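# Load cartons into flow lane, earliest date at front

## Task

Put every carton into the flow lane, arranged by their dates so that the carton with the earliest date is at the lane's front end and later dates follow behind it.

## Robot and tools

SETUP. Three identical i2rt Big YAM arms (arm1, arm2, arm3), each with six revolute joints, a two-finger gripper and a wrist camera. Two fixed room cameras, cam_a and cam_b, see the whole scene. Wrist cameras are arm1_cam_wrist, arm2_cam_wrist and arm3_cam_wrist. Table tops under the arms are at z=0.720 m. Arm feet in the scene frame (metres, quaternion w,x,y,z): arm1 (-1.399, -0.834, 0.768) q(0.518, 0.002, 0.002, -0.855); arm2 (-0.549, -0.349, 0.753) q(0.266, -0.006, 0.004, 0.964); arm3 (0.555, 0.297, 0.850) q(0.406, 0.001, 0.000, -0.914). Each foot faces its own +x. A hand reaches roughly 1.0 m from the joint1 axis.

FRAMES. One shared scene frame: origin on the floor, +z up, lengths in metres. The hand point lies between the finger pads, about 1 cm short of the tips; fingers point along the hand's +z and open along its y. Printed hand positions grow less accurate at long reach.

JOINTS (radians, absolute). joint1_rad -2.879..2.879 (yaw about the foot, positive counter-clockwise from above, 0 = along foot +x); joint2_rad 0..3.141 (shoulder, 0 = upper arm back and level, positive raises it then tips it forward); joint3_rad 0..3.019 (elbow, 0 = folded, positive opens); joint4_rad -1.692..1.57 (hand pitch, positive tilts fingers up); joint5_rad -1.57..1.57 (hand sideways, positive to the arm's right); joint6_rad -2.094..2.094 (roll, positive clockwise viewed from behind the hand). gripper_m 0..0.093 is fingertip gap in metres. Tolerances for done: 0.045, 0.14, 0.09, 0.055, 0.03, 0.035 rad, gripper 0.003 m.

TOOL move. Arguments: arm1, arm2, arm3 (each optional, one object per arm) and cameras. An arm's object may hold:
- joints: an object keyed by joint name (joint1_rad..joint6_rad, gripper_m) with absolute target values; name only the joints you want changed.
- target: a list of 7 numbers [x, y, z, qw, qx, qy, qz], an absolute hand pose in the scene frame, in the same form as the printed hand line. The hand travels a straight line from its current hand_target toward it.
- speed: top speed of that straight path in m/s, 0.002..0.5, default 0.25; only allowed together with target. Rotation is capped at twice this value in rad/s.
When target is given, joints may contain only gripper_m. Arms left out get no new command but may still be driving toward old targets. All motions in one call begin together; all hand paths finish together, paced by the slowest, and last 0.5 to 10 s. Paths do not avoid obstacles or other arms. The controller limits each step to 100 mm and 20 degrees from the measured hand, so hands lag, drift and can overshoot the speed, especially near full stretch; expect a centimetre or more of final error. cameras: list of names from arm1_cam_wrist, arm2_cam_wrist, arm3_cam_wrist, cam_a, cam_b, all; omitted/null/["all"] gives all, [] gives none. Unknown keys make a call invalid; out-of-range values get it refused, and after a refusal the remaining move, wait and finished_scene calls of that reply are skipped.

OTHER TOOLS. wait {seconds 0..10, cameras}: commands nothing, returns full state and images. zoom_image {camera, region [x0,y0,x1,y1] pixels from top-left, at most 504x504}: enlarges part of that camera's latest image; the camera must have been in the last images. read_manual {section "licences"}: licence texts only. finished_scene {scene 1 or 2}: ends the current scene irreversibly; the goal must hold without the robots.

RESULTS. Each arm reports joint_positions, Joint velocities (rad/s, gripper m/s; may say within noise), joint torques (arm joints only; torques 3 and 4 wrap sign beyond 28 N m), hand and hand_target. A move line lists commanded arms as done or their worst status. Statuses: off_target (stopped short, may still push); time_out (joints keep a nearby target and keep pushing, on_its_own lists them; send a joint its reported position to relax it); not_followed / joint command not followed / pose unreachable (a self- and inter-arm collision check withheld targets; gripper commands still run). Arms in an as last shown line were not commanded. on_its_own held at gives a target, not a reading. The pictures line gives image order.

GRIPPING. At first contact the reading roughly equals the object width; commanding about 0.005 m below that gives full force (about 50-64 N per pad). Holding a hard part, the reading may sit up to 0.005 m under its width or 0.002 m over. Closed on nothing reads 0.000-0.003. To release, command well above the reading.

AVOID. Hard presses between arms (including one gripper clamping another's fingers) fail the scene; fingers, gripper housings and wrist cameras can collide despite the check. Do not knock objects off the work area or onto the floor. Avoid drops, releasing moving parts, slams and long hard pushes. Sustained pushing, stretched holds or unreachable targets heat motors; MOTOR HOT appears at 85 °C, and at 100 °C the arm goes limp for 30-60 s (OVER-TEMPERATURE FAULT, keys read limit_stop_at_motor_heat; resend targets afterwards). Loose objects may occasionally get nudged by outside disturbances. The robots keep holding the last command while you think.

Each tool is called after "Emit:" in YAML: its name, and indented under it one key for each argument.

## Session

Emit:
move:
  arm1: {"joints": {"gripper_m": 0.093}}
  arm2: {"joints": {"gripper_m": 0.093}}
  arm3: {"joints": {"joint1_rad": -0.211, "joint2_rad": 1.508, "joint3_rad": 1.081, "joint4_rad": -1.12, "joint5_rad": 0.0, "joint6_rad": 0.625, "gripper_m": 0.093}}
  cameras: ["cam_a"]

Emit:
zoom_image:
  camera: "cam_a"
  region: [360, 190, 500, 290]

Emit:
zoom_image:
  camera: "cam_a"
  region: [430, 215, 600, 360]

Scene clock: 1.57 s.
Joint torques (N m): arm1=[0.73 10.11 4.79 1.8 0.11 -0.02] | arm2=[-0.09 9.88 5.97 2.24 -0.03 -0.03] | arm3=[0.85 -13.8 11.56 0.72 0.02 0.15]
Heat: arm1: hottest joint3_rad 37 °C; arm2: hottest joint3_rad 42 °C; arm3: hottest joint3_rad 36 °C.
move: arm1 done; arm2 done; arm3 done
Joint velocities: within noise
arm1.joint_positions: joint1_rad=-0.673 joint2_rad=+0.309 joint3_rad=+1.652 joint4_rad=-1.445 joint5_rad=+0.074 joint6_rad=+0.649 gripper_m=+0.09310
arm1.joint_status: all done
arm1.hand: x=-1.4166 y=-0.8303 z=+1.4250 quat_wxyz=(-0.314, -0.735, +0.110, +0.590) (m; scene frame)
arm1.hand_target: x=-1.4143 y=-0.8293 z=+1.4309 quat_wxyz=(-0.317, -0.730, +0.109, +0.595) (m; scene frame)
arm1.hand_status: not commanded
arm2.joint_positions: joint1_rad=+0.476 joint2_rad=+0.332 joint3_rad=+1.575 joint4_rad=-1.257 joint5_rad=-0.072 joint6_rad=+0.112 gripper_m=+0.09308
arm2.joint_status: all done
arm2.hand: x=-0.6104 y=-0.3497 z=+1.4288 quat_wxyz=(+0.047, +0.714, -0.041, -0.697) (m; scene frame)
arm2.hand_target: x=-0.6039 y=-0.3501 z=+1.4336 quat_wxyz=(+0.046, +0.708, -0.040, -0.704) (m; scene frame)
arm2.hand_status: not commanded
arm3.joint_positions: joint1_rad=-0.219 joint2_rad=+1.485 joint3_rad=+1.065 joint4_rad=-1.128 joint5_rad=+0.002 joint6_rad=+0.616 gripper_m=+0.09309
arm3.joint_status: all done
arm3.hand: x=+0.2183 y=+0.0598 z=+0.9616 quat_wxyz=(-0.006, -1.000, -0.001, +0.009) (m; scene frame)
arm3.hand_target: x=+0.2141 y=+0.0523 z=+0.9582 quat_wxyz=(-0.007, -1.000, +0.000, +0.009) (m; scene frame)
arm3.hand_status: not commanded
pictures: cam_a

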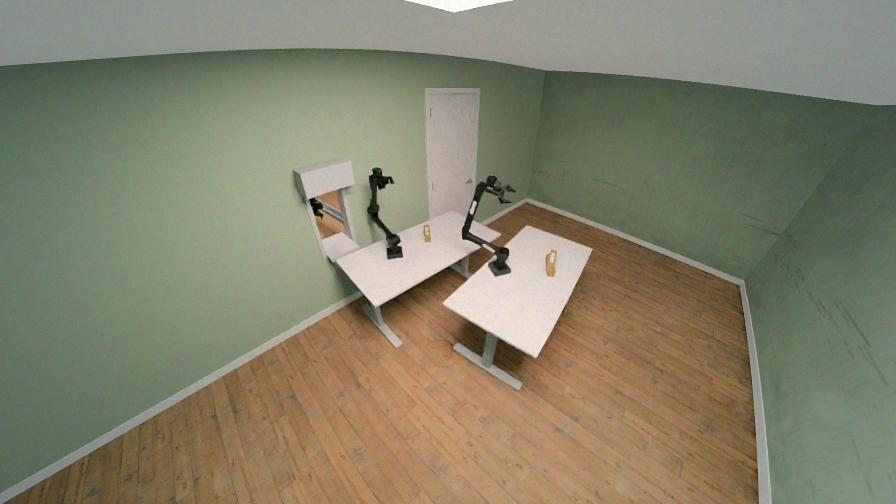

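Scaled by 3.600 from the camera's 896x504 image, which has a finer 1280x720 frame.

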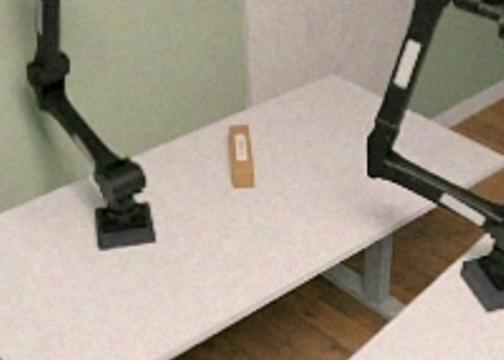

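Scaled by 2.965 from the camera's 896x504 image, which has a finer 1280x720 frame.

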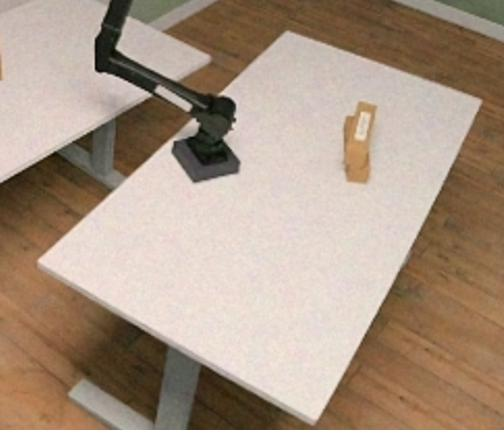

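Emit:
move:
  arm1: {"joints": {"joint1_rad": -0.309, "joint2_rad": 1.656, "joint3_rad": 1.346, "joint4_rad": -1.241, "joint5_rad": 0.0, "joint6_rad": -1.157}}
  arm2: {"joints": {"joint1_rad": 2.132, "joint2_rad": 1.463, "joint3_rad": 1.161, "joint4_rad": -1.248, "joint5_rad": 0.0, "joint6_rad": -0.885}}
  cameras: ["arm1_cam_wrist", "arm2_cam_wrist"]

Scene clock: 11.83 s.
Joint torques (N m): arm1=[1.85 -16.79 9.06 0.38 -0.1 -0.07] | arm2=[0.15 -9.93 8.61 0.43 -0.09 -0.11] | arm3=[0.67 -13.74 11.56 0.72 0.03 0.15]
Heat: arm1: hottest joint3_rad 37 °C; arm2: hottest joint3_rad 42 °C; arm3: hottest joint3_rad 37 °C.
move: arm1 done; arm2 done
Joint velocities: within noise
arm1.joint_positions: joint1_rad=-0.326 joint2_rad=+1.662 joint3_rad=+1.335 joint4_rad=-1.249 joint5_rad=+0.002 joint6_rad=-1.148 gripper_m=+0.09310
arm1.joint_status: all done
arm1.hand: x=-1.7491 y=-1.1691 z=+0.8980 quat_wxyz=(+0.001, -0.577, -0.817, -0.006) (m; scene frame)
arm1.hand_target: x=-1.7477 y=-1.1793 z=+0.9046 quat_wxyz=(+0.002, -0.566, -0.824, +0.007) (m; scene frame)
arm1.hand_status: not commanded
arm2.joint_positions: joint1_rad=+2.128 joint2_rad=+1.456 joint3_rad=+1.173 joint4_rad=-1.249 joint5_rad=+0.000 joint6_rad=-0.874 gripper_m=+0.09308
arm2.joint_status: all done
arm2.hand: x=-0.5430 y=-0.7693 z=+0.9203 quat_wxyz=(+0.013, +0.333, +0.943, -0.022) (m; scene frame)
arm2.hand_target: x=-0.5415 y=-0.7656 z=+0.9130 quat_wxyz=(+0.010, +0.326, +0.945, -0.014) (m; scene frame)
arm2.hand_status: not commanded
arm3: as last shown
arm3.joint_positions: joint1_rad=-0.219 joint2_rad=+1.485 joint3_rad=+1.065 joint4_rad=-1.128 joint5_rad=+0.002 joint6_rad=+0.617 gripper_m=+0.09309
arm3.hand: x=+0.2183 y=+0.0598 z=+0.9616 quat_wxyz=(-0.006, -1.000, +0.000, +0.009) (m; scene frame)
pictures: arm1_cam_wrist, arm2_cam_wrist
camera_calibration:
arm1_cam_wrist: T_world_to_cam=[[-0.940583, -0.337997, -0.0325804, -2.00786], [-0.281174, 0.721459, 0.632801, -0.218832], [-0.190379, 0.604363, -0.773628, 1.19183], [0, 0, 0, 1]] pos_world=[-1.72319, -1.24107, 0.995093]
arm2_cam_wrist: T_world_to_cam=[[-0.624472, -0.77971, 0.04568, -0.98293], [-0.645591, 0.548204, 0.531681, -0.410133], [-0.4396, 0.302529, -0.845712, 0.895345], [0, 0, 0, 1]] pos_world=[-0.484997, -0.812433, 1.02016]

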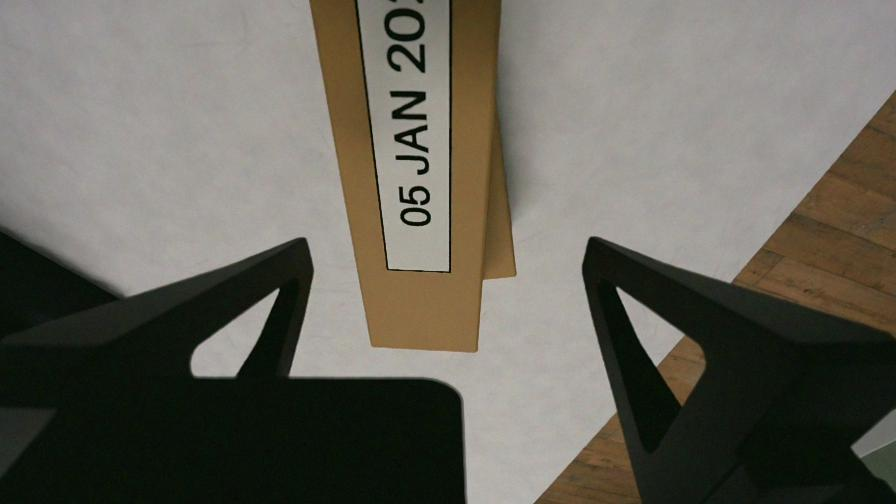

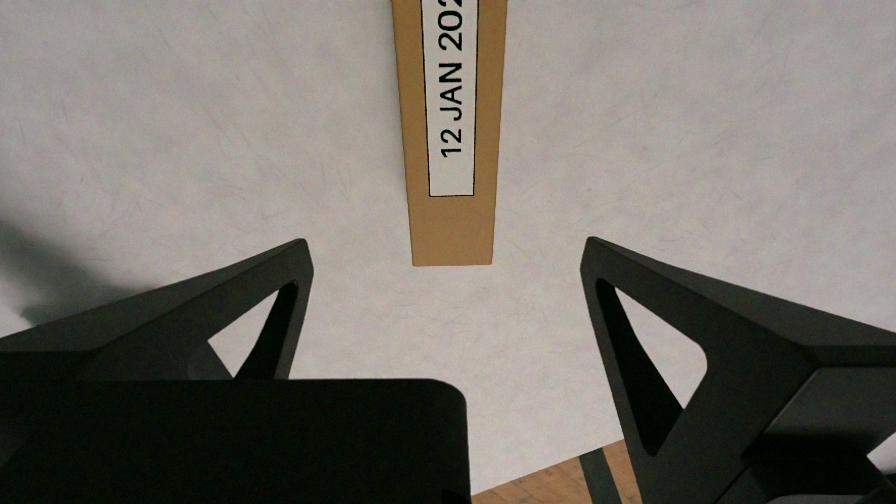

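Emit:
move:
  arm1: {"target": [-1.7315, -1.174, 0.80, 0, 0.577, 0.817, 0], "speed": 0.2}
  arm2: {"target": [-0.531, -0.783, 0.750, 0, 0.333, 0.943, 0], "speed": 0.25}
  cameras: ["arm1_cam_wrist", "arm2_cam_wrist"]

Emit:
move:
  arm1: {"joints": {"gripper_m": 0.053}}
  arm2: {"joints": {"gripper_m": 0.053}}
  cameras: ["arm1_cam_wrist"]

Scene clock: 23.80 s.
Joint torques (N m): arm1=[1.85 -16.38 7.39 0.5 -0.11 0.16] | arm2=[0.62 -10.93 7.2 0.75 -0.02 0.07] | arm3=[0.79 -13.63 11.58 0.7 0.01 0.14]
Heat: arm1: hottest joint3_rad 39 °C; arm2: hottest joint3_rad 44 °C; arm3: hottest joint3_rad 38 °C.
move: arm1 done; arm2 done
Joint velocities: within noise
arm1.joint_positions: joint1_rad=-0.311 joint2_rad=+1.748 joint3_rad=+1.160 joint4_rad=-0.994 joint5_rad=+0.000 joint6_rad=-1.125 gripper_m=+0.09310
arm1.joint_status: not commanded
arm1.hand: x=-1.7337 y=-1.1642 z=+0.7986 quat_wxyz=(-0.001, -0.580, -0.814, -0.009) (m; scene frame)
arm1.hand_target: x=-1.7315 y=-1.1739 z=+0.8002 quat_wxyz=(+0.000, -0.577, -0.817, +0.000) (m; scene frame)
arm1.hand_status: done (0.010 m and 1.1 deg from the pose sent, 0.100 m and 0.6 deg at the start)
arm2.joint_positions: joint1_rad=+2.145 joint2_rad=+1.726 joint3_rad=+1.016 joint4_rad=-0.863 joint5_rad=+0.007 joint6_rad=-0.858 gripper_m=+0.09308
arm2.joint_status: not commanded
arm2.hand: x=-0.5352 y=-0.7855 z=+0.7575 quat_wxyz=(+0.003, +0.332, +0.943, -0.004) (m; scene frame)
arm2.hand_target: x=-0.5311 y=-0.7829 z=+0.7502 quat_wxyz=(+0.000, +0.333, +0.943, +0.000) (m; scene frame)
arm2.hand_status: done (0.009 m and 0.6 deg from the pose sent, 0.171 m and 3.0 deg at the start)
arm3: as last shown
pictures: arm1_cam_wrist, arm2_cam_wrist
camera_calibration:
arm1_cam_wrist: T_world_to_cam=[[-0.943195, -0.329913, -0.0392527, -1.98465], [-0.278871, 0.721919, 0.633296, -0.150957], [-0.180595, 0.608268, -0.772914, 1.13584], [0, 0, 0, 1]] pos_world=[-1.70888, -1.23668, 0.8956]
arm2_cam_wrist: T_world_to_cam=[[-0.623236, -0.781804, 0.0189734, -0.96392], [-0.641647, 0.525075, 0.559093, -0.346443], [-0.447063, 0.336272, -0.828888, 0.775596], [0, 0, 0, 1]] pos_world=[-0.476304, -0.832499, 0.854865]

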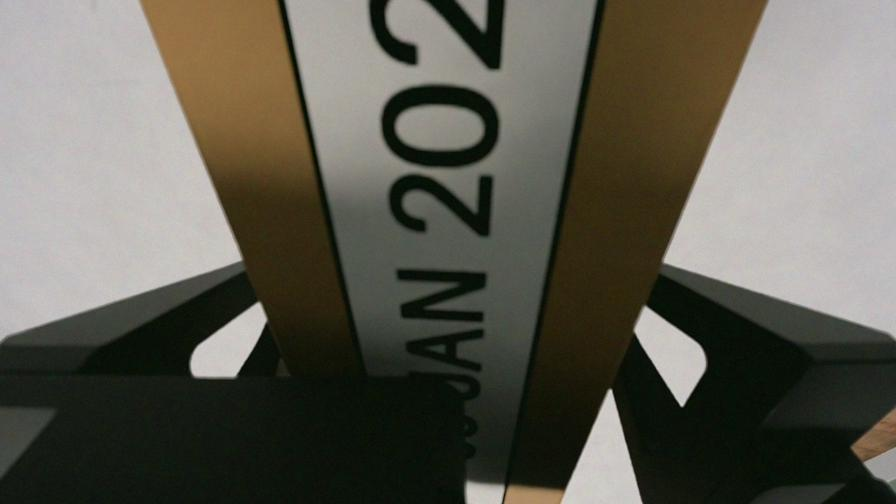

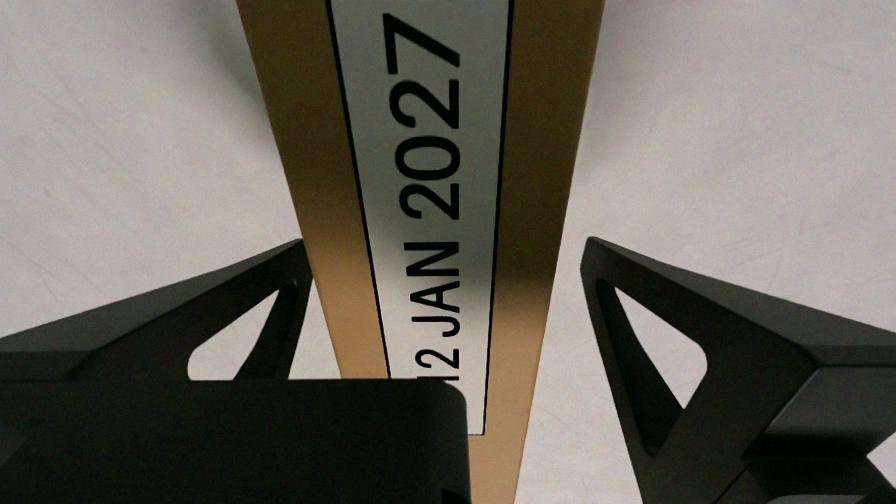

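Scene clock: 24.43 s.
Joint torques (N m): arm1=[1.85 -16.32 7.41 0.14 -0.29 0.11] | arm2=[0.5 -11.58 7.13 0.73 0.02 0.09] | arm3=[0.73 -13.68 11.58 0.68 0.02 0.13]
Heat: arm1: hottest joint3_rad 39 °C; arm2: hottest joint3_rad 44 °C; arm3: hottest joint3_rad 38 °C.
move: arm1 off_target; arm2 off_target
Joint velocities: within noise
arm1.joint_positions: joint1_rad=-0.311 joint2_rad=+1.748 joint3_rad=+1.160 joint4_rad=-0.983 joint5_rad=+0.003 joint6_rad=-1.124 gripper_m=+0.06027
arm1.joint_status: gripper_m off_target (ended at +0.06030, target +0.05300)
arm1.hand: x=-1.7361 y=-1.1657 z=+0.7984 quat_wxyz=(+0.002, -0.581, -0.814, -0.003) (m; scene frame)
arm1.hand_target: x=-1.7314 y=-1.1739 z=+0.8000 quat_wxyz=(+0.000, -0.577, -0.817, +0.000) (m; scene frame)
arm1.hand_status: not commanded
arm2.joint_positions: joint1_rad=+2.147 joint2_rad=+1.726 joint3_rad=+1.016 joint4_rad=-0.863 joint5_rad=+0.006 joint6_rad=-0.858 gripper_m=+0.06065
arm2.joint_status: gripper_m off_target (ended at +0.06068, target +0.05300)
arm2.hand: x=-0.5341 y=-0.7854 z=+0.7575 quat_wxyz=(+0.003, +0.332, +0.943, -0.004) (m; scene frame)
arm2.hand_target: x=-0.5311 y=-0.7829 z=+0.7502 quat_wxyz=(+0.000, +0.333, +0.943, +0.000) (m; scene frame)
arm2.hand_status: not commanded
arm3: as last shown
pictures: arm1_cam_wrist
camera_calibration:
arm1_cam_wrist: T_world_to_cam=[[-0.943759, -0.32948, -0.0276154, -1.99725], [-0.271715, 0.725281, 0.632565, -0.133529], [-0.188388, 0.604492, -0.774015, 1.11907], [0, 0, 0, 1]] pos_world=[-1.71038, -1.23768, 0.895487]

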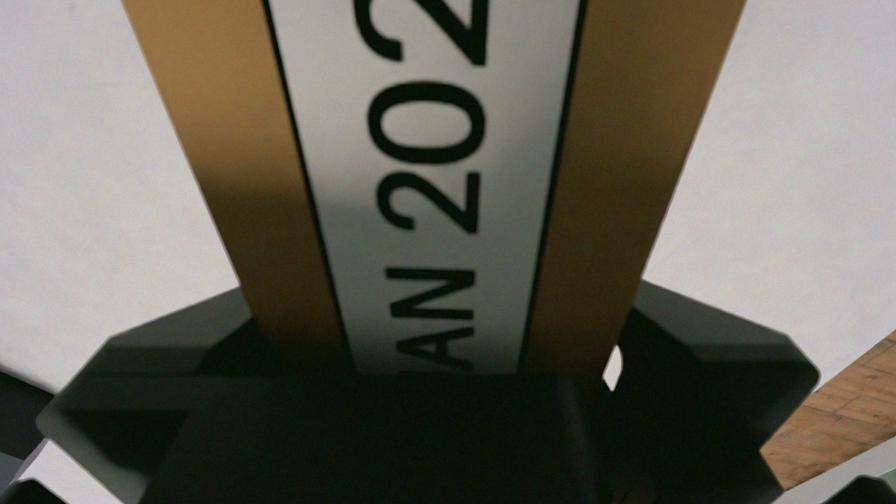

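Emit:
move:
  arm1: {"joints": {"joint2_rad": 1.42}}
  arm2: {"joints": {"joint2_rad": 1.37}}
  cameras: []

Emit:
move:
  arm1: {"joints": {"joint1_rad": 1.3, "joint2_rad": 1.61, "joint3_rad": 1.24, "joint4_rad": -1.27, "joint5_rad": 0.0, "joint6_rad": -0.559}}
  arm2: {"joints": {"joint1_rad": -1.823, "joint2_rad": 1.88, "joint3_rad": 1.765, "joint4_rad": -1.427, "joint5_rad": 0.0, "joint6_rad": 0.78}}
  cameras: ["cam_a"]

Scene clock: 33.37 s.
Joint torques (N m): arm1=[1.49 -16.79 12.41 0.58 -0.31 0.1] | arm2=[0.56 -9.82 10.48 1.39 -0.1 0.11] | arm3=[0.79 -13.86 11.52 0.73 0.02 0.13]
Heat: arm1: hottest joint3_rad 40 °C; arm2: hottest joint3_rad 44 °C; arm3: hottest joint3_rad 39 °C.
move: arm1 done; arm2 done
Joint velocities: within noise
arm1.joint_positions: joint1_rad=-0.306 joint2_rad=+1.465 joint3_rad=+1.115 joint4_rad=-0.985 joint5_rad=+0.004 joint6_rad=-1.120 gripper_m=+0.06005
arm1.joint_status: all done
arm1.hand: x=-1.7295 y=-1.1626 z=+0.9092 quat_wxyz=(+0.022, -0.576, -0.809, +0.113) (m; scene frame)
arm1.hand_target: x=-1.7364 y=-1.1794 z=+0.9514 quat_wxyz=(+0.026, -0.569, -0.806, +0.161) (m; scene frame)
arm1.hand_status: not commanded
arm2.joint_positions: joint1_rad=+2.147 joint2_rad=+1.375 joint3_rad=+1.002 joint4_rad=-0.862 joint5_rad=+0.009 joint6_rad=-0.858 gripper_m=+0.06065
arm2.joint_status: all done
arm2.hand: x=-0.5355 y=-0.7987 z=+0.9026 quat_wxyz=(+0.063, +0.328, +0.929, -0.161) (m; scene frame)
arm2.hand_target: x=-0.5316 y=-0.8033 z=+0.9086 quat_wxyz=(+0.069, +0.329, +0.926, -0.170) (m; scene frame)
arm2.hand_status: not commanded
arm3: as last shown
pictures: none
No camera images: "cameras" was empty.

Scene clock: 38.10 s.
Joint torques (N m): arm1=[1.32 -18.67 11.19 -0.7 -0.2 0.05] | arm2=[-9.88 -19.72 11.82 2.1 2.34 0.72] | arm3=[0.56 -13.68 11.55 0.69 0.01 0.14]
Heat: arm1: hottest joint3_rad 41 °C; arm2: hottest joint3_rad 45 °C; arm3: hottest joint3_rad 39 °C.
move: arm1 done; arm2 time_out
Joint velocities: within noise
arm1.joint_positions: joint1_rad=+1.293 joint2_rad=+1.652 joint3_rad=+1.190 joint4_rad=-1.254 joint5_rad=+0.005 joint6_rad=-0.561 gripper_m=+0.05998
arm1.joint_status: all done
arm1.hand: x=-1.0902 y=-1.1289 z=+0.8556 quat_wxyz=(+0.058, -0.098, -0.992, -0.045) (m; scene frame)
arm1.hand_target: x=-1.0752 y=-1.1379 z=+0.8895 quat_wxyz=(+0.027, -0.096, -0.995, -0.024) (m; scene frame)
arm1.hand_status: not commanded
arm2.joint_positions: joint1_rad=-1.683 joint2_rad=+1.899 joint3_rad=+1.737 joint4_rad=-1.471 joint5_rad=-0.057 joint6_rad=+0.704 gripper_m=+0.06083
arm2.joint_status: joint1_rad time_out (moved -3.830 of -3.970); joint5_rad time_out (moved -0.066 of -0.009); joint6_rad time_out (moved +1.562 of +1.638); the others done
arm2.on_its_own: joint1_rad reads -1.683 and still pushes toward -1.823 since a time_out; joint5_rad reads -0.057 and still pushes toward +0.000 since a time_out; joint6_rad reads +0.704 and still pushes toward +0.780 since a time_out
arm2.hand: x=-0.2119 y=+0.1114 z=+0.9111 quat_wxyz=(+0.038, +0.106, -0.994, +0.010) (m; scene frame)
arm2.hand_target: x=-0.1315 y=+0.0660 z=+0.9333 quat_wxyz=(-0.015, +0.000, -1.000, -0.004) (m; scene frame)
arm2.hand_status: not commanded
arm3: as last shown
pictures: cam_a

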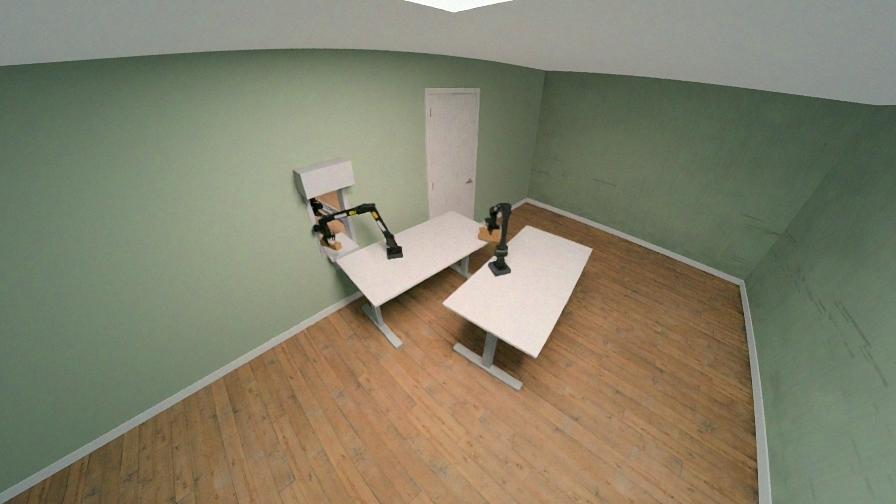

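Emit:
move:
  arm2: {"joints": {"joint1_rad": -1.55, "joint2_rad": 1.66, "joint3_rad": 1.40, "joint4_rad": -1.30, "joint5_rad": 0.0, "joint6_rad": 0.7}}
  arm1: {"joints": {"joint1_rad": 2.295, "joint2_rad": 1.787, "joint3_rad": 1.501, "joint4_rad": -1.284, "joint5_rad": 0.0, "joint6_rad": -0.559}}
  cameras: []

Emit:
move:
  arm2: {"joints": {"joint1_rad": -1.992, "joint2_rad": 1.673, "joint3_rad": 1.467, "joint4_rad": -1.34, "joint5_rad": 0.0, "joint6_rad": 0.611}}
  cameras: ["arm2_cam_wrist", "arm1_cam_wrist", "cam_a"]

Emit:
zoom_image:
  camera: "cam_a"
  region: [280, 180, 380, 280]

Scene clock: 48.73 s.
Joint torques (N m): arm1=[0.15 -23 12.45 -0.47 -0.18 0.01] | arm2=[-0.67 -14.68 9.43 0.69 0.12 0.09] | arm3=[0.67 -13.68 11.56 0.72 0.01 0.13]
Heat: arm1: hottest joint3_rad 42 °C; arm2: hottest joint3_rad 47 °C; arm3: hottest joint3_rad 40 °C.
move: arm1 done; arm2 done
Joint velocities: within noise
arm1.joint_positions: joint1_rad=+2.304 joint2_rad=+1.839 joint3_rad=+1.439 joint4_rad=-1.272 joint5_rad=+0.004 joint6_rad=-0.558 gripper_m=+0.05996
arm1.joint_status: all done
arm1.hand: x=-0.8998 y=-0.7074 z=+0.8539 quat_wxyz=(+0.048, +0.393, -0.918, -0.008) (m; scene frame)
arm1.hand_target: x=-0.8784 y=-0.7063 z=+0.9016 quat_wxyz=(-0.003, +0.390, -0.921, -0.002) (m; scene frame)
arm1.hand_status: not commanded
arm2.joint_positions: joint1_rad=-1.543 joint2_rad=+1.668 joint3_rad=+1.401 joint4_rad=-1.310 joint5_rad=-0.002 joint6_rad=+0.689 gripper_m=+0.06082
arm2.joint_status: all done
arm2.hand: x=-0.3087 y=+0.0826 z=+0.9046 quat_wxyz=(-0.001, +0.184, -0.983, +0.008) (m; scene frame)
arm2.hand_target: x=-0.3044 y=+0.0824 z=+0.9079 quat_wxyz=(-0.007, +0.175, -0.985, +0.002) (m; scene frame)
arm2.hand_status: not commanded
arm3: as last shown
pictures: none
No camera images: "cameras" was empty.

Scene clock: 50.23 s.
Joint torques (N m): arm1=[0.26 -23 12.45 -0.47 -0.19 0.02] | arm2=[0.15 -14.39 14.65 -0.18 0.05 -0.12] | arm3=[0.91 -13.74 11.59 0.69 0.02 0.14]
Heat: arm1: hottest joint3_rad 42 °C; arm2: hottest joint3_rad 47 °C; arm3: hottest joint3_rad 40 °C.
move: arm2 done
Joint velocities: within noise
arm1, arm3: as last shown
arm2.joint_positions: joint1_rad=-1.996 joint2_rad=+1.675 joint3_rad=+1.401 joint4_rad=-1.331 joint5_rad=+0.000 joint6_rad=+0.622 gripper_m=+0.06083
arm2.joint_status: all done
arm2.hand: x=-0.1488 y=-0.0698 z=+0.9047 quat_wxyz=(+0.009, -0.008, -1.000, +0.015) (m; scene frame)
arm2.hand_target: x=-0.1338 y=-0.0562 z=+0.9299 quat_wxyz=(-0.015, +0.000, -1.000, -0.001) (m; scene frame)
arm2.hand_status: not commanded
pictures: arm1_cam_wrist, arm2_cam_wrist, cam_a
camera_calibration:
arm1_cam_wrist: T_world_to_cam=[[0.721948, -0.687703, -0.0765243, 0.231795], [-0.462069, -0.561466, 0.686476, -1.40136], [-0.515057, -0.46024, -0.723115, -0.0480541], [0, 0, 0, 1]] pos_world=[-0.83962, -0.649527, 0.94499]
arm2_cam_wrist: T_world_to_cam=[[-0.011172, -0.998972, 0.0439222, -0.113078], [-0.813635, 0.0346155, 0.580344, -0.635648], [-0.581268, -0.0292531, -0.813186, 0.770095], [0, 0, 0, 1]] pos_world=[-0.0708168, -0.0684309, 1.00009]

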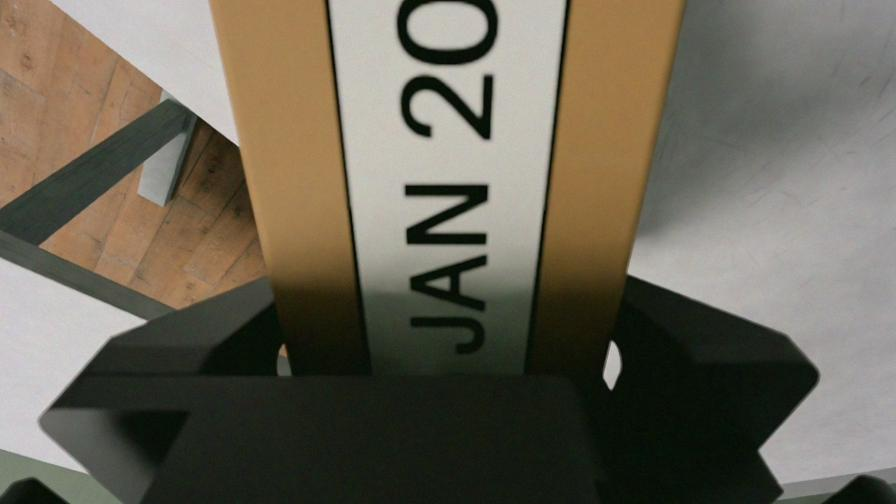

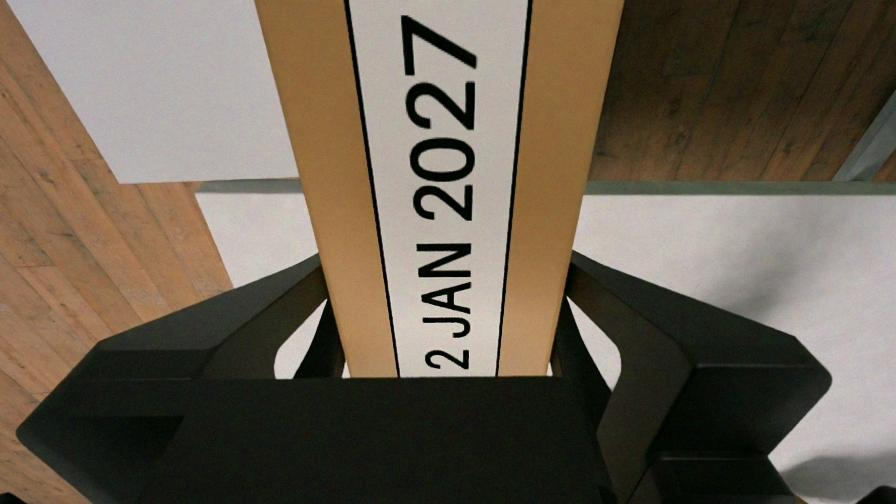

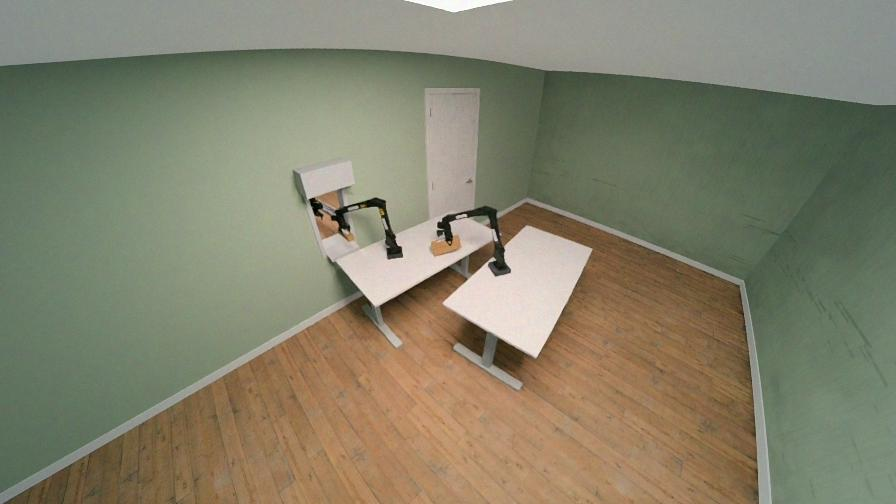

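Scaled by 5.040 from the camera's 896x504 image, which has a finer 1280x720 frame.

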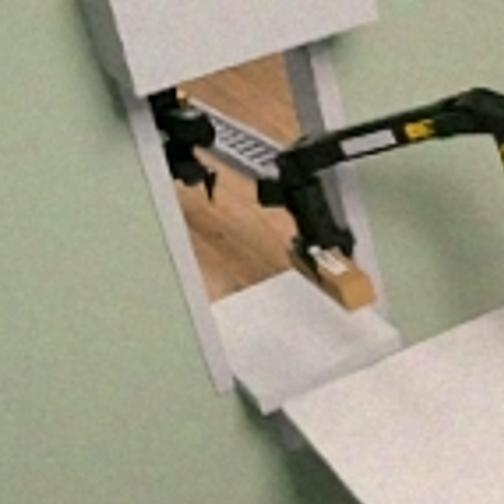

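Emit:
move:
  arm3: {"joints": {"joint1_rad": 0.3}}
  arm1: {"target": [-0.8985, -0.7085, 0.737, 0, -0.388, 0.9215, 0], "speed": 0.12}
  cameras: []

Emit:
move:
  arm2: {"target": [0.012, 0.062, 0.80, 0, 0, 1, 0], "speed": 0.25}
  cameras: []

Emit:
move:
  arm2: {"target": [0.010, 0.062, 0.762, 0, 0, 1, 0], "speed": 0.1}
  cameras: ["arm2_cam_wrist", "arm1_cam_wrist"]

Scene clock: 60.23 s.
Joint torques (N m): arm1=[0.62 -9.93 5.29 3.04 0.19 0.12] | arm2=[0.15 -14.39 14.65 -0.17 0.04 -0.12] | arm3=[0.67 -14.1 11.51 0.68 0.08 0.14]
Heat: arm1: hottest joint3_rad 43 °C; arm2: hottest joint3_rad 49 °C; arm3: hottest joint3_rad 40 °C.
move: arm1 off_target; arm3 done
Joint velocities: within noise
arm1.joint_positions: joint1_rad=+2.304 joint2_rad=+1.827 joint3_rad=+1.256 joint4_rad=-0.965 joint5_rad=+0.000 joint6_rad=-0.557 gripper_m=+0.05996
arm1.joint_status: not commanded
arm1.hand: x=-0.9013 y=-0.7068 z=+0.7968 quat_wxyz=(-0.019, +0.393, -0.919, +0.001) (m; scene frame)
arm1.hand_target: x=-0.9047 y=-0.7100 z=+0.7415 quat_wxyz=(+0.001, +0.388, -0.922, +0.000) (m; scene frame)
arm1.hand_status: off_target (0.060 m and 2.3 deg from the pose sent, 0.117 m and 5.6 deg at the start)
arm2: as last shown
arm3.joint_positions: joint1_rad=+0.294 joint2_rad=+1.488 joint3_rad=+1.065 joint4_rad=-1.128 joint5_rad=+0.000 joint6_rad=+0.618 gripper_m=+0.09309
arm3.joint_status: all done
arm3.hand: x=+0.3786 y=-0.0746 z=+0.9608 quat_wxyz=(-0.008, -0.967, -0.254, +0.006) (m; scene frame)
arm3.hand_target: x=+0.3775 y=-0.0828 z=+0.9585 quat_wxyz=(-0.009, -0.967, -0.253, +0.007) (m; scene frame)
arm3.hand_status: not commanded
pictures: none
No camera images: "cameras" was empty.

Scene clock: 62.20 s.
Joint torques (N m): arm1=[0.62 -9.7 5.3 3.06 0.2 0.12] | arm2=[0.56 -21.07 14.89 -0.25 -0.08 0.01] | arm3=[0.44 -14.04 11.51 0.66 0.07 0.14]
Heat: arm1: hottest joint3_rad 43 °C; arm2: hottest joint3_rad 50 °C; arm3: hottest joint3_rad 41 °C.
move: arm2 off_target
Joint velocities: within noise
arm1, arm3: as last shown
arm1.hand: x=-0.9012 y=-0.7068 z=+0.7968 quat_wxyz=(-0.019, +0.393, -0.919, +0.001) (m; scene frame)
arm1.hand_target: x=-0.9046 y=-0.7100 z=+0.7415 quat_wxyz=(+0.001, +0.388, -0.922, +0.000) (m; scene frame)
arm2.joint_positions: joint1_rad=-1.984 joint2_rad=+2.260 joint3_rad=+2.000 joint4_rad=-1.347 joint5_rad=-0.012 joint6_rad=+0.627 gripper_m=+0.06083
arm2.joint_status: not commanded
arm2.hand: x=+0.0002 y=+0.0441 z=+0.7891 quat_wxyz=(+0.014, -0.004, -1.000, +0.011) (m; scene frame)
arm2.hand_target: x=+0.0109 y=+0.0612 z=+0.8005 quat_wxyz=(-0.001, +0.000, -1.000, -0.001) (m; scene frame)
arm2.hand_status: off_target (0.024 m and 2.1 deg from the pose sent, 0.233 m and 2.3 deg at the start)
pictures: none
No camera images: "cameras" was empty.

Scene clock: 63.17 s.
Joint torques (N m): arm1=[0.67 -9.64 5.31 3.06 0.2 0.12] | arm2=[0.5 -19.37 10.92 0.91 -0.07 0.03] | arm3=[0.73 -14.1 11.51 0.66 0.07 0.14]
Heat: arm1: hottest joint3_rad 43 °C; arm2: hottest joint3_rad 50 °C; arm3: hottest joint3_rad 41 °C.
move: arm2 off_target
Joint velocities: within noise
arm1.joint_positions: joint1_rad=+2.304 joint2_rad=+1.827 joint3_rad=+1.256 joint4_rad=-0.964 joint5_rad=+0.000 joint6_rad=-0.557 gripper_m=+0.05996
arm1.joint_status: not commanded
arm1.hand: x=-0.9011 y=-0.7068 z=+0.7968 quat_wxyz=(-0.020, +0.393, -0.919, +0.001) (m; scene frame)
arm1.hand_target: x=-0.9045 y=-0.7100 z=+0.7415 quat_wxyz=(+0.001, +0.388, -0.922, +0.000) (m; scene frame)
arm1.hand_status: not commanded
arm2.joint_positions: joint1_rad=-1.981 joint2_rad=+2.271 joint3_rad=+2.000 joint4_rad=-1.293 joint5_rad=-0.012 joint6_rad=+0.627 gripper_m=+0.06083
arm2.joint_status: not commanded
arm2.hand: x=+0.0093 y=+0.0524 z=+0.7821 quat_wxyz=(-0.004, -0.003, -1.000, -0.001) (m; scene frame)
arm2.hand_target: x=+0.0092 y=+0.0614 z=+0.7622 quat_wxyz=(+0.000, +0.000, -1.000, +0.000) (m; scene frame)
arm2.hand_status: off_target (0.022 m and 0.6 deg from the pose sent, 0.034 m and 2.1 deg at the start)
arm3: as last shown
pictures: arm1_cam_wrist, arm2_cam_wrist
camera_calibration:
arm1_cam_wrist: T_world_to_cam=[[0.726705, -0.686908, -0.00757891, 0.178631], [-0.546766, -0.585052, 0.598966, -1.3857], [-0.415869, -0.431128, -0.800738, 0.082041], [0, 0, 0, 1]] pos_world=[-0.853348, -0.652634, 0.897035]
arm2_cam_wrist: T_world_to_cam=[[-0.00152631, -0.999946, 0.0103254, 0.0424361], [-0.829286, 0.00703577, 0.55878, -0.421593], [-0.558822, -0.00770985, -0.829252, 0.777112], [0, 0, 0, 1]] pos_world=[0.0847109, 0.0513914, 0.879561]

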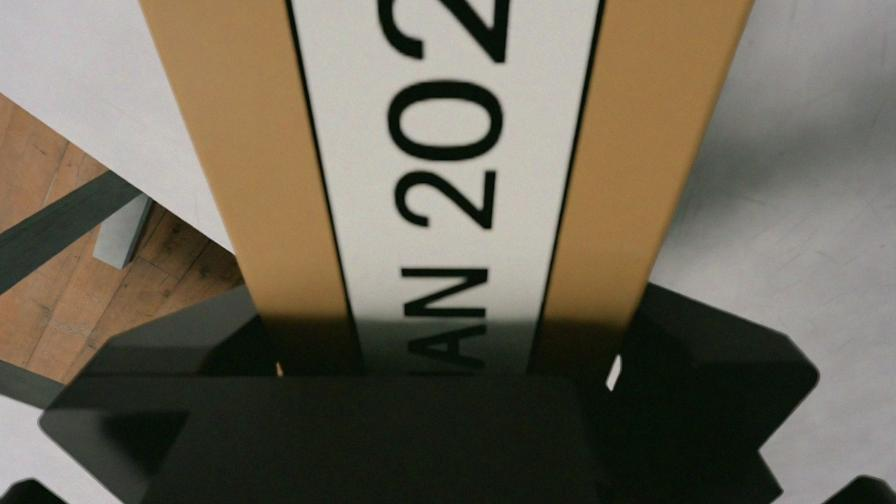

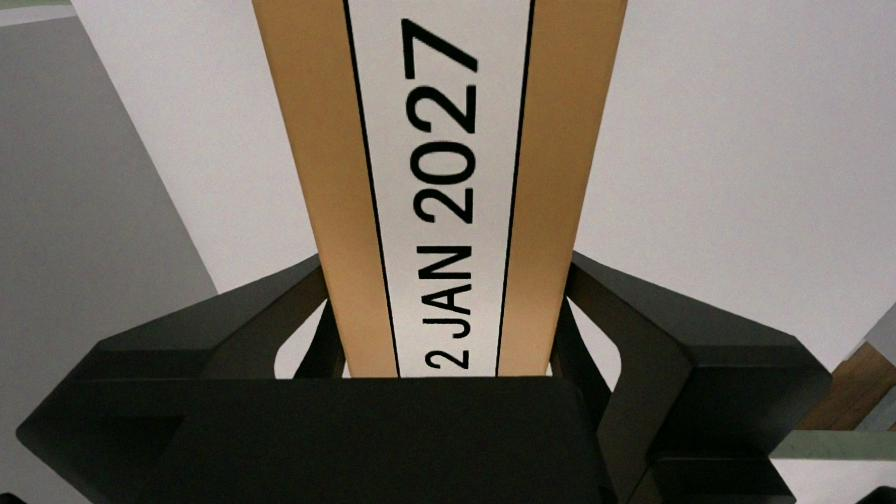

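Emit:
move:
  arm1: {"joints": {"joint2_rad": 1.81, "joint3_rad": 1.256, "joint4_rad": -0.965}}
  arm2: {"joints": {"gripper_m": 0.093}}
  cameras: []

Emit:
move:
  arm1: {"joints": {"gripper_m": 0.093}}
  arm2: {"joints": {"joint2_rad": 1.72}}
  cameras: ["arm1_cam_wrist", "arm2_cam_wrist"]

Scene clock: 74.77 s.
Joint torques (N m): arm1=[0.62 -18.32 7.24 0.23 0.2 0.12] | arm2=[0.5 -20.66 10.88 0.69 -0.05 0.02] | arm3=[0.67 -14.21 11.55 0.68 0.08 0.13]
Heat: arm1: hottest joint3_rad 42 °C; arm2: hottest joint3_rad 52 °C; arm3: hottest joint3_rad 41 °C.
move: arm1 done; arm2 done
Joint velocities: within noise
arm1.joint_positions: joint1_rad=+2.304 joint2_rad=+1.818 joint3_rad=+1.256 joint4_rad=-0.966 joint5_rad=+0.000 joint6_rad=-0.557 gripper_m=+0.05996
arm1.joint_status: all done
arm1.hand: x=-0.9006 y=-0.7067 z=+0.8011 quat_wxyz=(-0.023, +0.393, -0.919, +0.001) (m; scene frame)
arm1.hand_target: x=-0.8990 y=-0.7089 z=+0.8053 quat_wxyz=(-0.027, +0.388, -0.921, +0.004) (m; scene frame)
arm1.hand_status: not commanded
arm2.joint_positions: joint1_rad=-1.981 joint2_rad=+2.284 joint3_rad=+2.000 joint4_rad=-1.289 joint5_rad=-0.013 joint6_rad=+0.627 gripper_m=+0.09292
arm2.joint_status: all done
arm2.hand: x=+0.0090 y=+0.0522 z=+0.7729 quat_wxyz=(+0.000, -0.003, -1.000, +0.001) (m; scene frame)
arm2.hand_target: x=+0.0092 y=+0.0615 z=+0.7624 quat_wxyz=(+0.000, +0.000, -1.000, +0.000) (m; scene frame)
arm2.hand_status: not commanded
arm3: as last shown
pictures: none
No camera images: "cameras" was empty.

Scene clock: 76.13 s.
Joint torques (N m): arm1=[0.56 -18.37 7.35 0.21 0.09 0.12] | arm2=[0.56 -17.55 13.18 2.02 -0.03 -0.01] | arm3=[0.5 -13.98 11.55 0.66 0.07 0.14]
Heat: arm1: hottest joint3_rad 42 °C; arm2: hottest joint3_rad 52 °C; arm3: hottest joint3_rad 41 °C.
move: arm1 done; arm2 done
Joint velocities: within noise
arm1.joint_positions: joint1_rad=+2.304 joint2_rad=+1.818 joint3_rad=+1.254 joint4_rad=-0.966 joint5_rad=+0.003 joint6_rad=-0.557 gripper_m=+0.09292
arm1.joint_status: all done
arm1.hand: x=-0.9013 y=-0.7073 z=+0.8006 quat_wxyz=(-0.022, +0.393, -0.919, +0.003) (m; scene frame)
arm1.hand_target: x=-0.8991 y=-0.7090 z=+0.8053 quat_wxyz=(-0.027, +0.388, -0.921, +0.004) (m; scene frame)
arm1.hand_status: not commanded
arm2.joint_positions: joint1_rad=-1.981 joint2_rad=+1.731 joint3_rad=+1.985 joint4_rad=-1.294 joint5_rad=-0.014 joint6_rad=+0.628 gripper_m=+0.09296
arm2.joint_status: all done
arm2.hand: x=-0.0301 y=+0.0313 z=+1.1306 quat_wxyz=(-0.213, +0.001, -0.965, -0.153) (m; scene frame)
arm2.hand_target: x=-0.0311 y=+0.0391 z=+1.1557 quat_wxyz=(-0.235, +0.004, -0.957, -0.171) (m; scene frame)
arm2.hand_status: not commanded
arm3: as last shown
pictures: arm1_cam_wrist, arm2_cam_wrist
camera_calibration:
arm1_cam_wrist: T_world_to_cam=[[0.726604, -0.687053, -0.00226298, 0.173998], [-0.550589, -0.584249, 0.596242, -1.38911], [-0.410972, -0.431986, -0.802802, 0.090294], [0, 0, 0, 1]] pos_world=[-0.854149, -0.653034, 0.901127]
arm2_cam_wrist: T_world_to_cam=[[0.0651878, -0.957297, -0.281661, 0.348399], [-0.982525, -0.11089, 0.149493, -0.187105], [-0.174342, 0.266994, -0.947797, 1.18087], [0, 0, 0, 1]] pos_world=[-0.000671258, -0.00251199, 1.24533]

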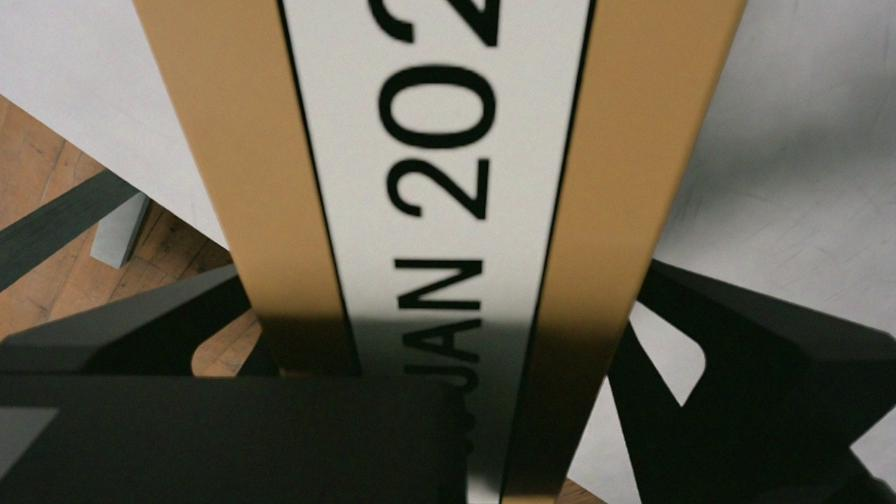

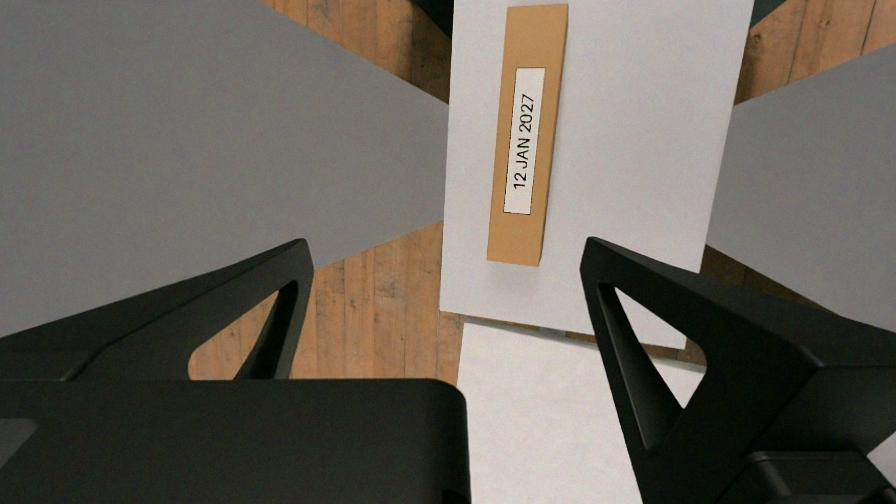

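Emit:
move:
  arm1: {"joints": {"joint2_rad": 1.5}}
  arm2: {"joints": {"joint2_rad": 1.35, "joint3_rad": 1.5}}
  cameras: []

Emit:
move:
  arm1: {"joints": {"joint1_rad": 0.5, "joint2_rad": 1.4, "joint3_rad": 1.2, "joint4_rad": -1.2}}
  arm2: {"joints": {"joint1_rad": 1.343, "joint2_rad": 1.69, "joint3_rad": 1.405, "joint4_rad": -1.285, "joint5_rad": 0.0, "joint6_rad": 0.009}}
  cameras: ["arm2_cam_wrist", "cam_a"]

Emit:
zoom_image:
  camera: "cam_a"
  region: [360, 190, 500, 290]

Scene clock: 87.60 s.
Joint torques (N m): arm1=[0.56 -14.51 9.87 0.7 0.09 0.14] | arm2=[0.56 -10.17 9.42 1.65 -0.01 -0.01] | arm3=[0.5 -14.15 11.54 0.66 0.08 0.14]
Heat: arm1: hottest joint3_rad 42 °C; arm2: hottest joint3_rad 52 °C; arm3: hottest joint3_rad 41 °C.
move: arm1 done; arm2 done
Joint velocities: within noise
arm1.joint_positions: joint1_rad=+2.304 joint2_rad=+1.500 joint3_rad=+1.242 joint4_rad=-0.966 joint5_rad=+0.003 joint6_rad=-0.557 gripper_m=+0.09292
arm1.joint_status: all done
arm1.hand: x=-0.8992 y=-0.7075 z=+0.9539 quat_wxyz=(-0.173, +0.387, -0.905, +0.026) (m; scene frame)
arm1.hand_target: x=-0.8941 y=-0.7084 z=+0.9600 quat_wxyz=(-0.179, +0.381, -0.907, +0.027) (m; scene frame)
arm1.hand_status: not commanded
arm2.joint_positions: joint1_rad=-1.980 joint2_rad=+1.346 joint3_rad=+1.515 joint4_rad=-1.289 joint5_rad=-0.014 joint6_rad=+0.628 gripper_m=+0.09296
arm2.joint_status: all done
arm2.hand: x=-0.1571 y=-0.0595 z=+1.1112 quat_wxyz=(-0.182, +0.000, -0.975, -0.131) (m; scene frame)
arm2.hand_target: x=-0.1593 y=-0.0553 z=+1.1031 quat_wxyz=(-0.177, +0.003, -0.976, -0.130) (m; scene frame)
arm2.hand_status: not commanded
arm3: as last shown
pictures: none
No camera images: "cameras" was empty.

Scene clock: 90.13 s.
Joint torques (N m): arm1=[-0.15 -13.51 9.1 0.08 -0.03 0.11] | arm2=[-0.32 -14.97 9.03 -0.06 0.03 -0.11] | arm3=[0.67 -14.15 11.55 0.69 0.07 0.14]
Heat: arm1: hottest joint3_rad 42 °C; arm2: hottest joint3_rad 52 °C; arm3: hottest joint3_rad 41 °C.
move: arm1 done; arm2 done
Joint velocities: within noise
arm1.joint_positions: joint1_rad=+0.510 joint2_rad=+1.409 joint3_rad=+1.195 joint4_rad=-1.190 joint5_rad=+0.006 joint6_rad=-0.556 gripper_m=+0.09294
arm1.joint_status: all done
arm1.hand: x=-1.3876 y=-1.2766 z=+0.9569 quat_wxyz=(-0.039, -0.472, -0.878, +0.071) (m; scene frame)
arm1.hand_target: x=-1.3919 y=-1.2754 z=+0.9623 quat_wxyz=(-0.040, -0.479, -0.874, +0.072) (m; scene frame)
arm1.hand_status: not commanded
arm2.joint_positions: joint1_rad=+1.348 joint2_rad=+1.694 joint3_rad=+1.412 joint4_rad=-1.276 joint5_rad=-0.001 joint6_rad=+0.019 gripper_m=+0.09303
arm2.joint_status: all done
arm2.hand: x=-0.8996 y=-0.7130 z=+0.8998 quat_wxyz=(+0.010, +0.923, +0.385, -0.003) (m; scene frame)
arm2.hand_target: x=-0.8982 y=-0.7077 z=+0.8992 quat_wxyz=(+0.007, +0.922, +0.387, +0.002) (m; scene frame)
arm2.hand_status: not commanded
arm3: as last shown
pictures: arm2_cam_wrist, cam_a
camera_calibration:
arm2_cam_wrist: T_world_to_cam=[[-0.713397, 0.700752, -0.00330779, -0.141067], [0.582217, 0.595337, 0.553711, 0.458002], [0.389984, 0.39309, -0.832702, 1.5032], [0, 0, 0, 1]] pos_world=[-0.953517, -0.764707, 0.997651]

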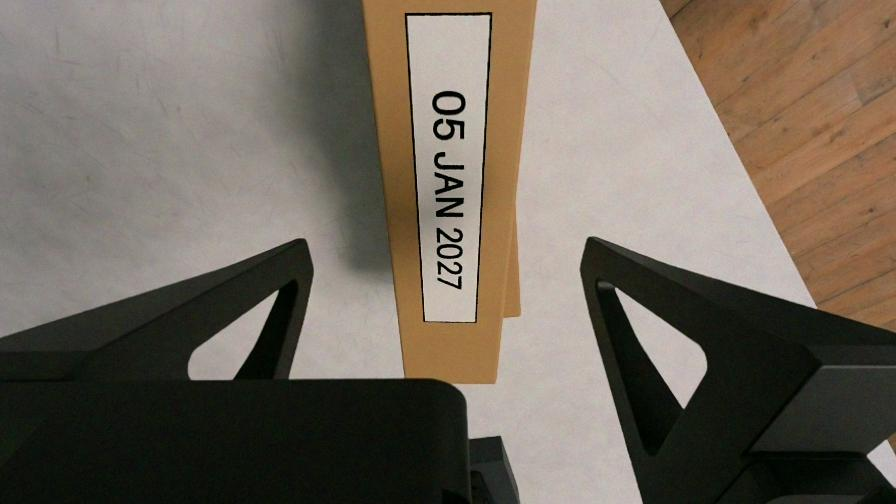

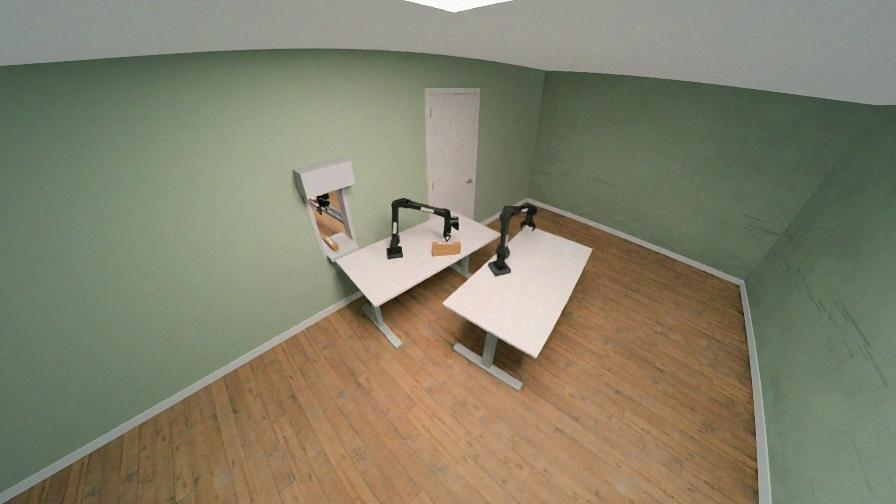

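Scaled by 3.600 from the camera's 896x504 image, which has a finer 1280x720 frame.

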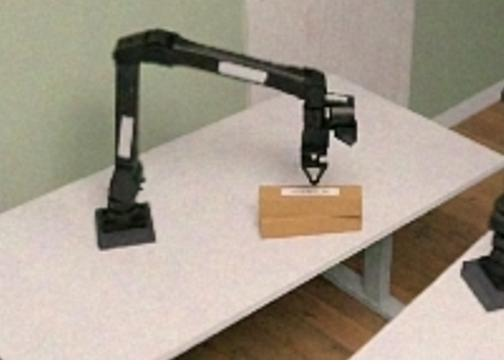

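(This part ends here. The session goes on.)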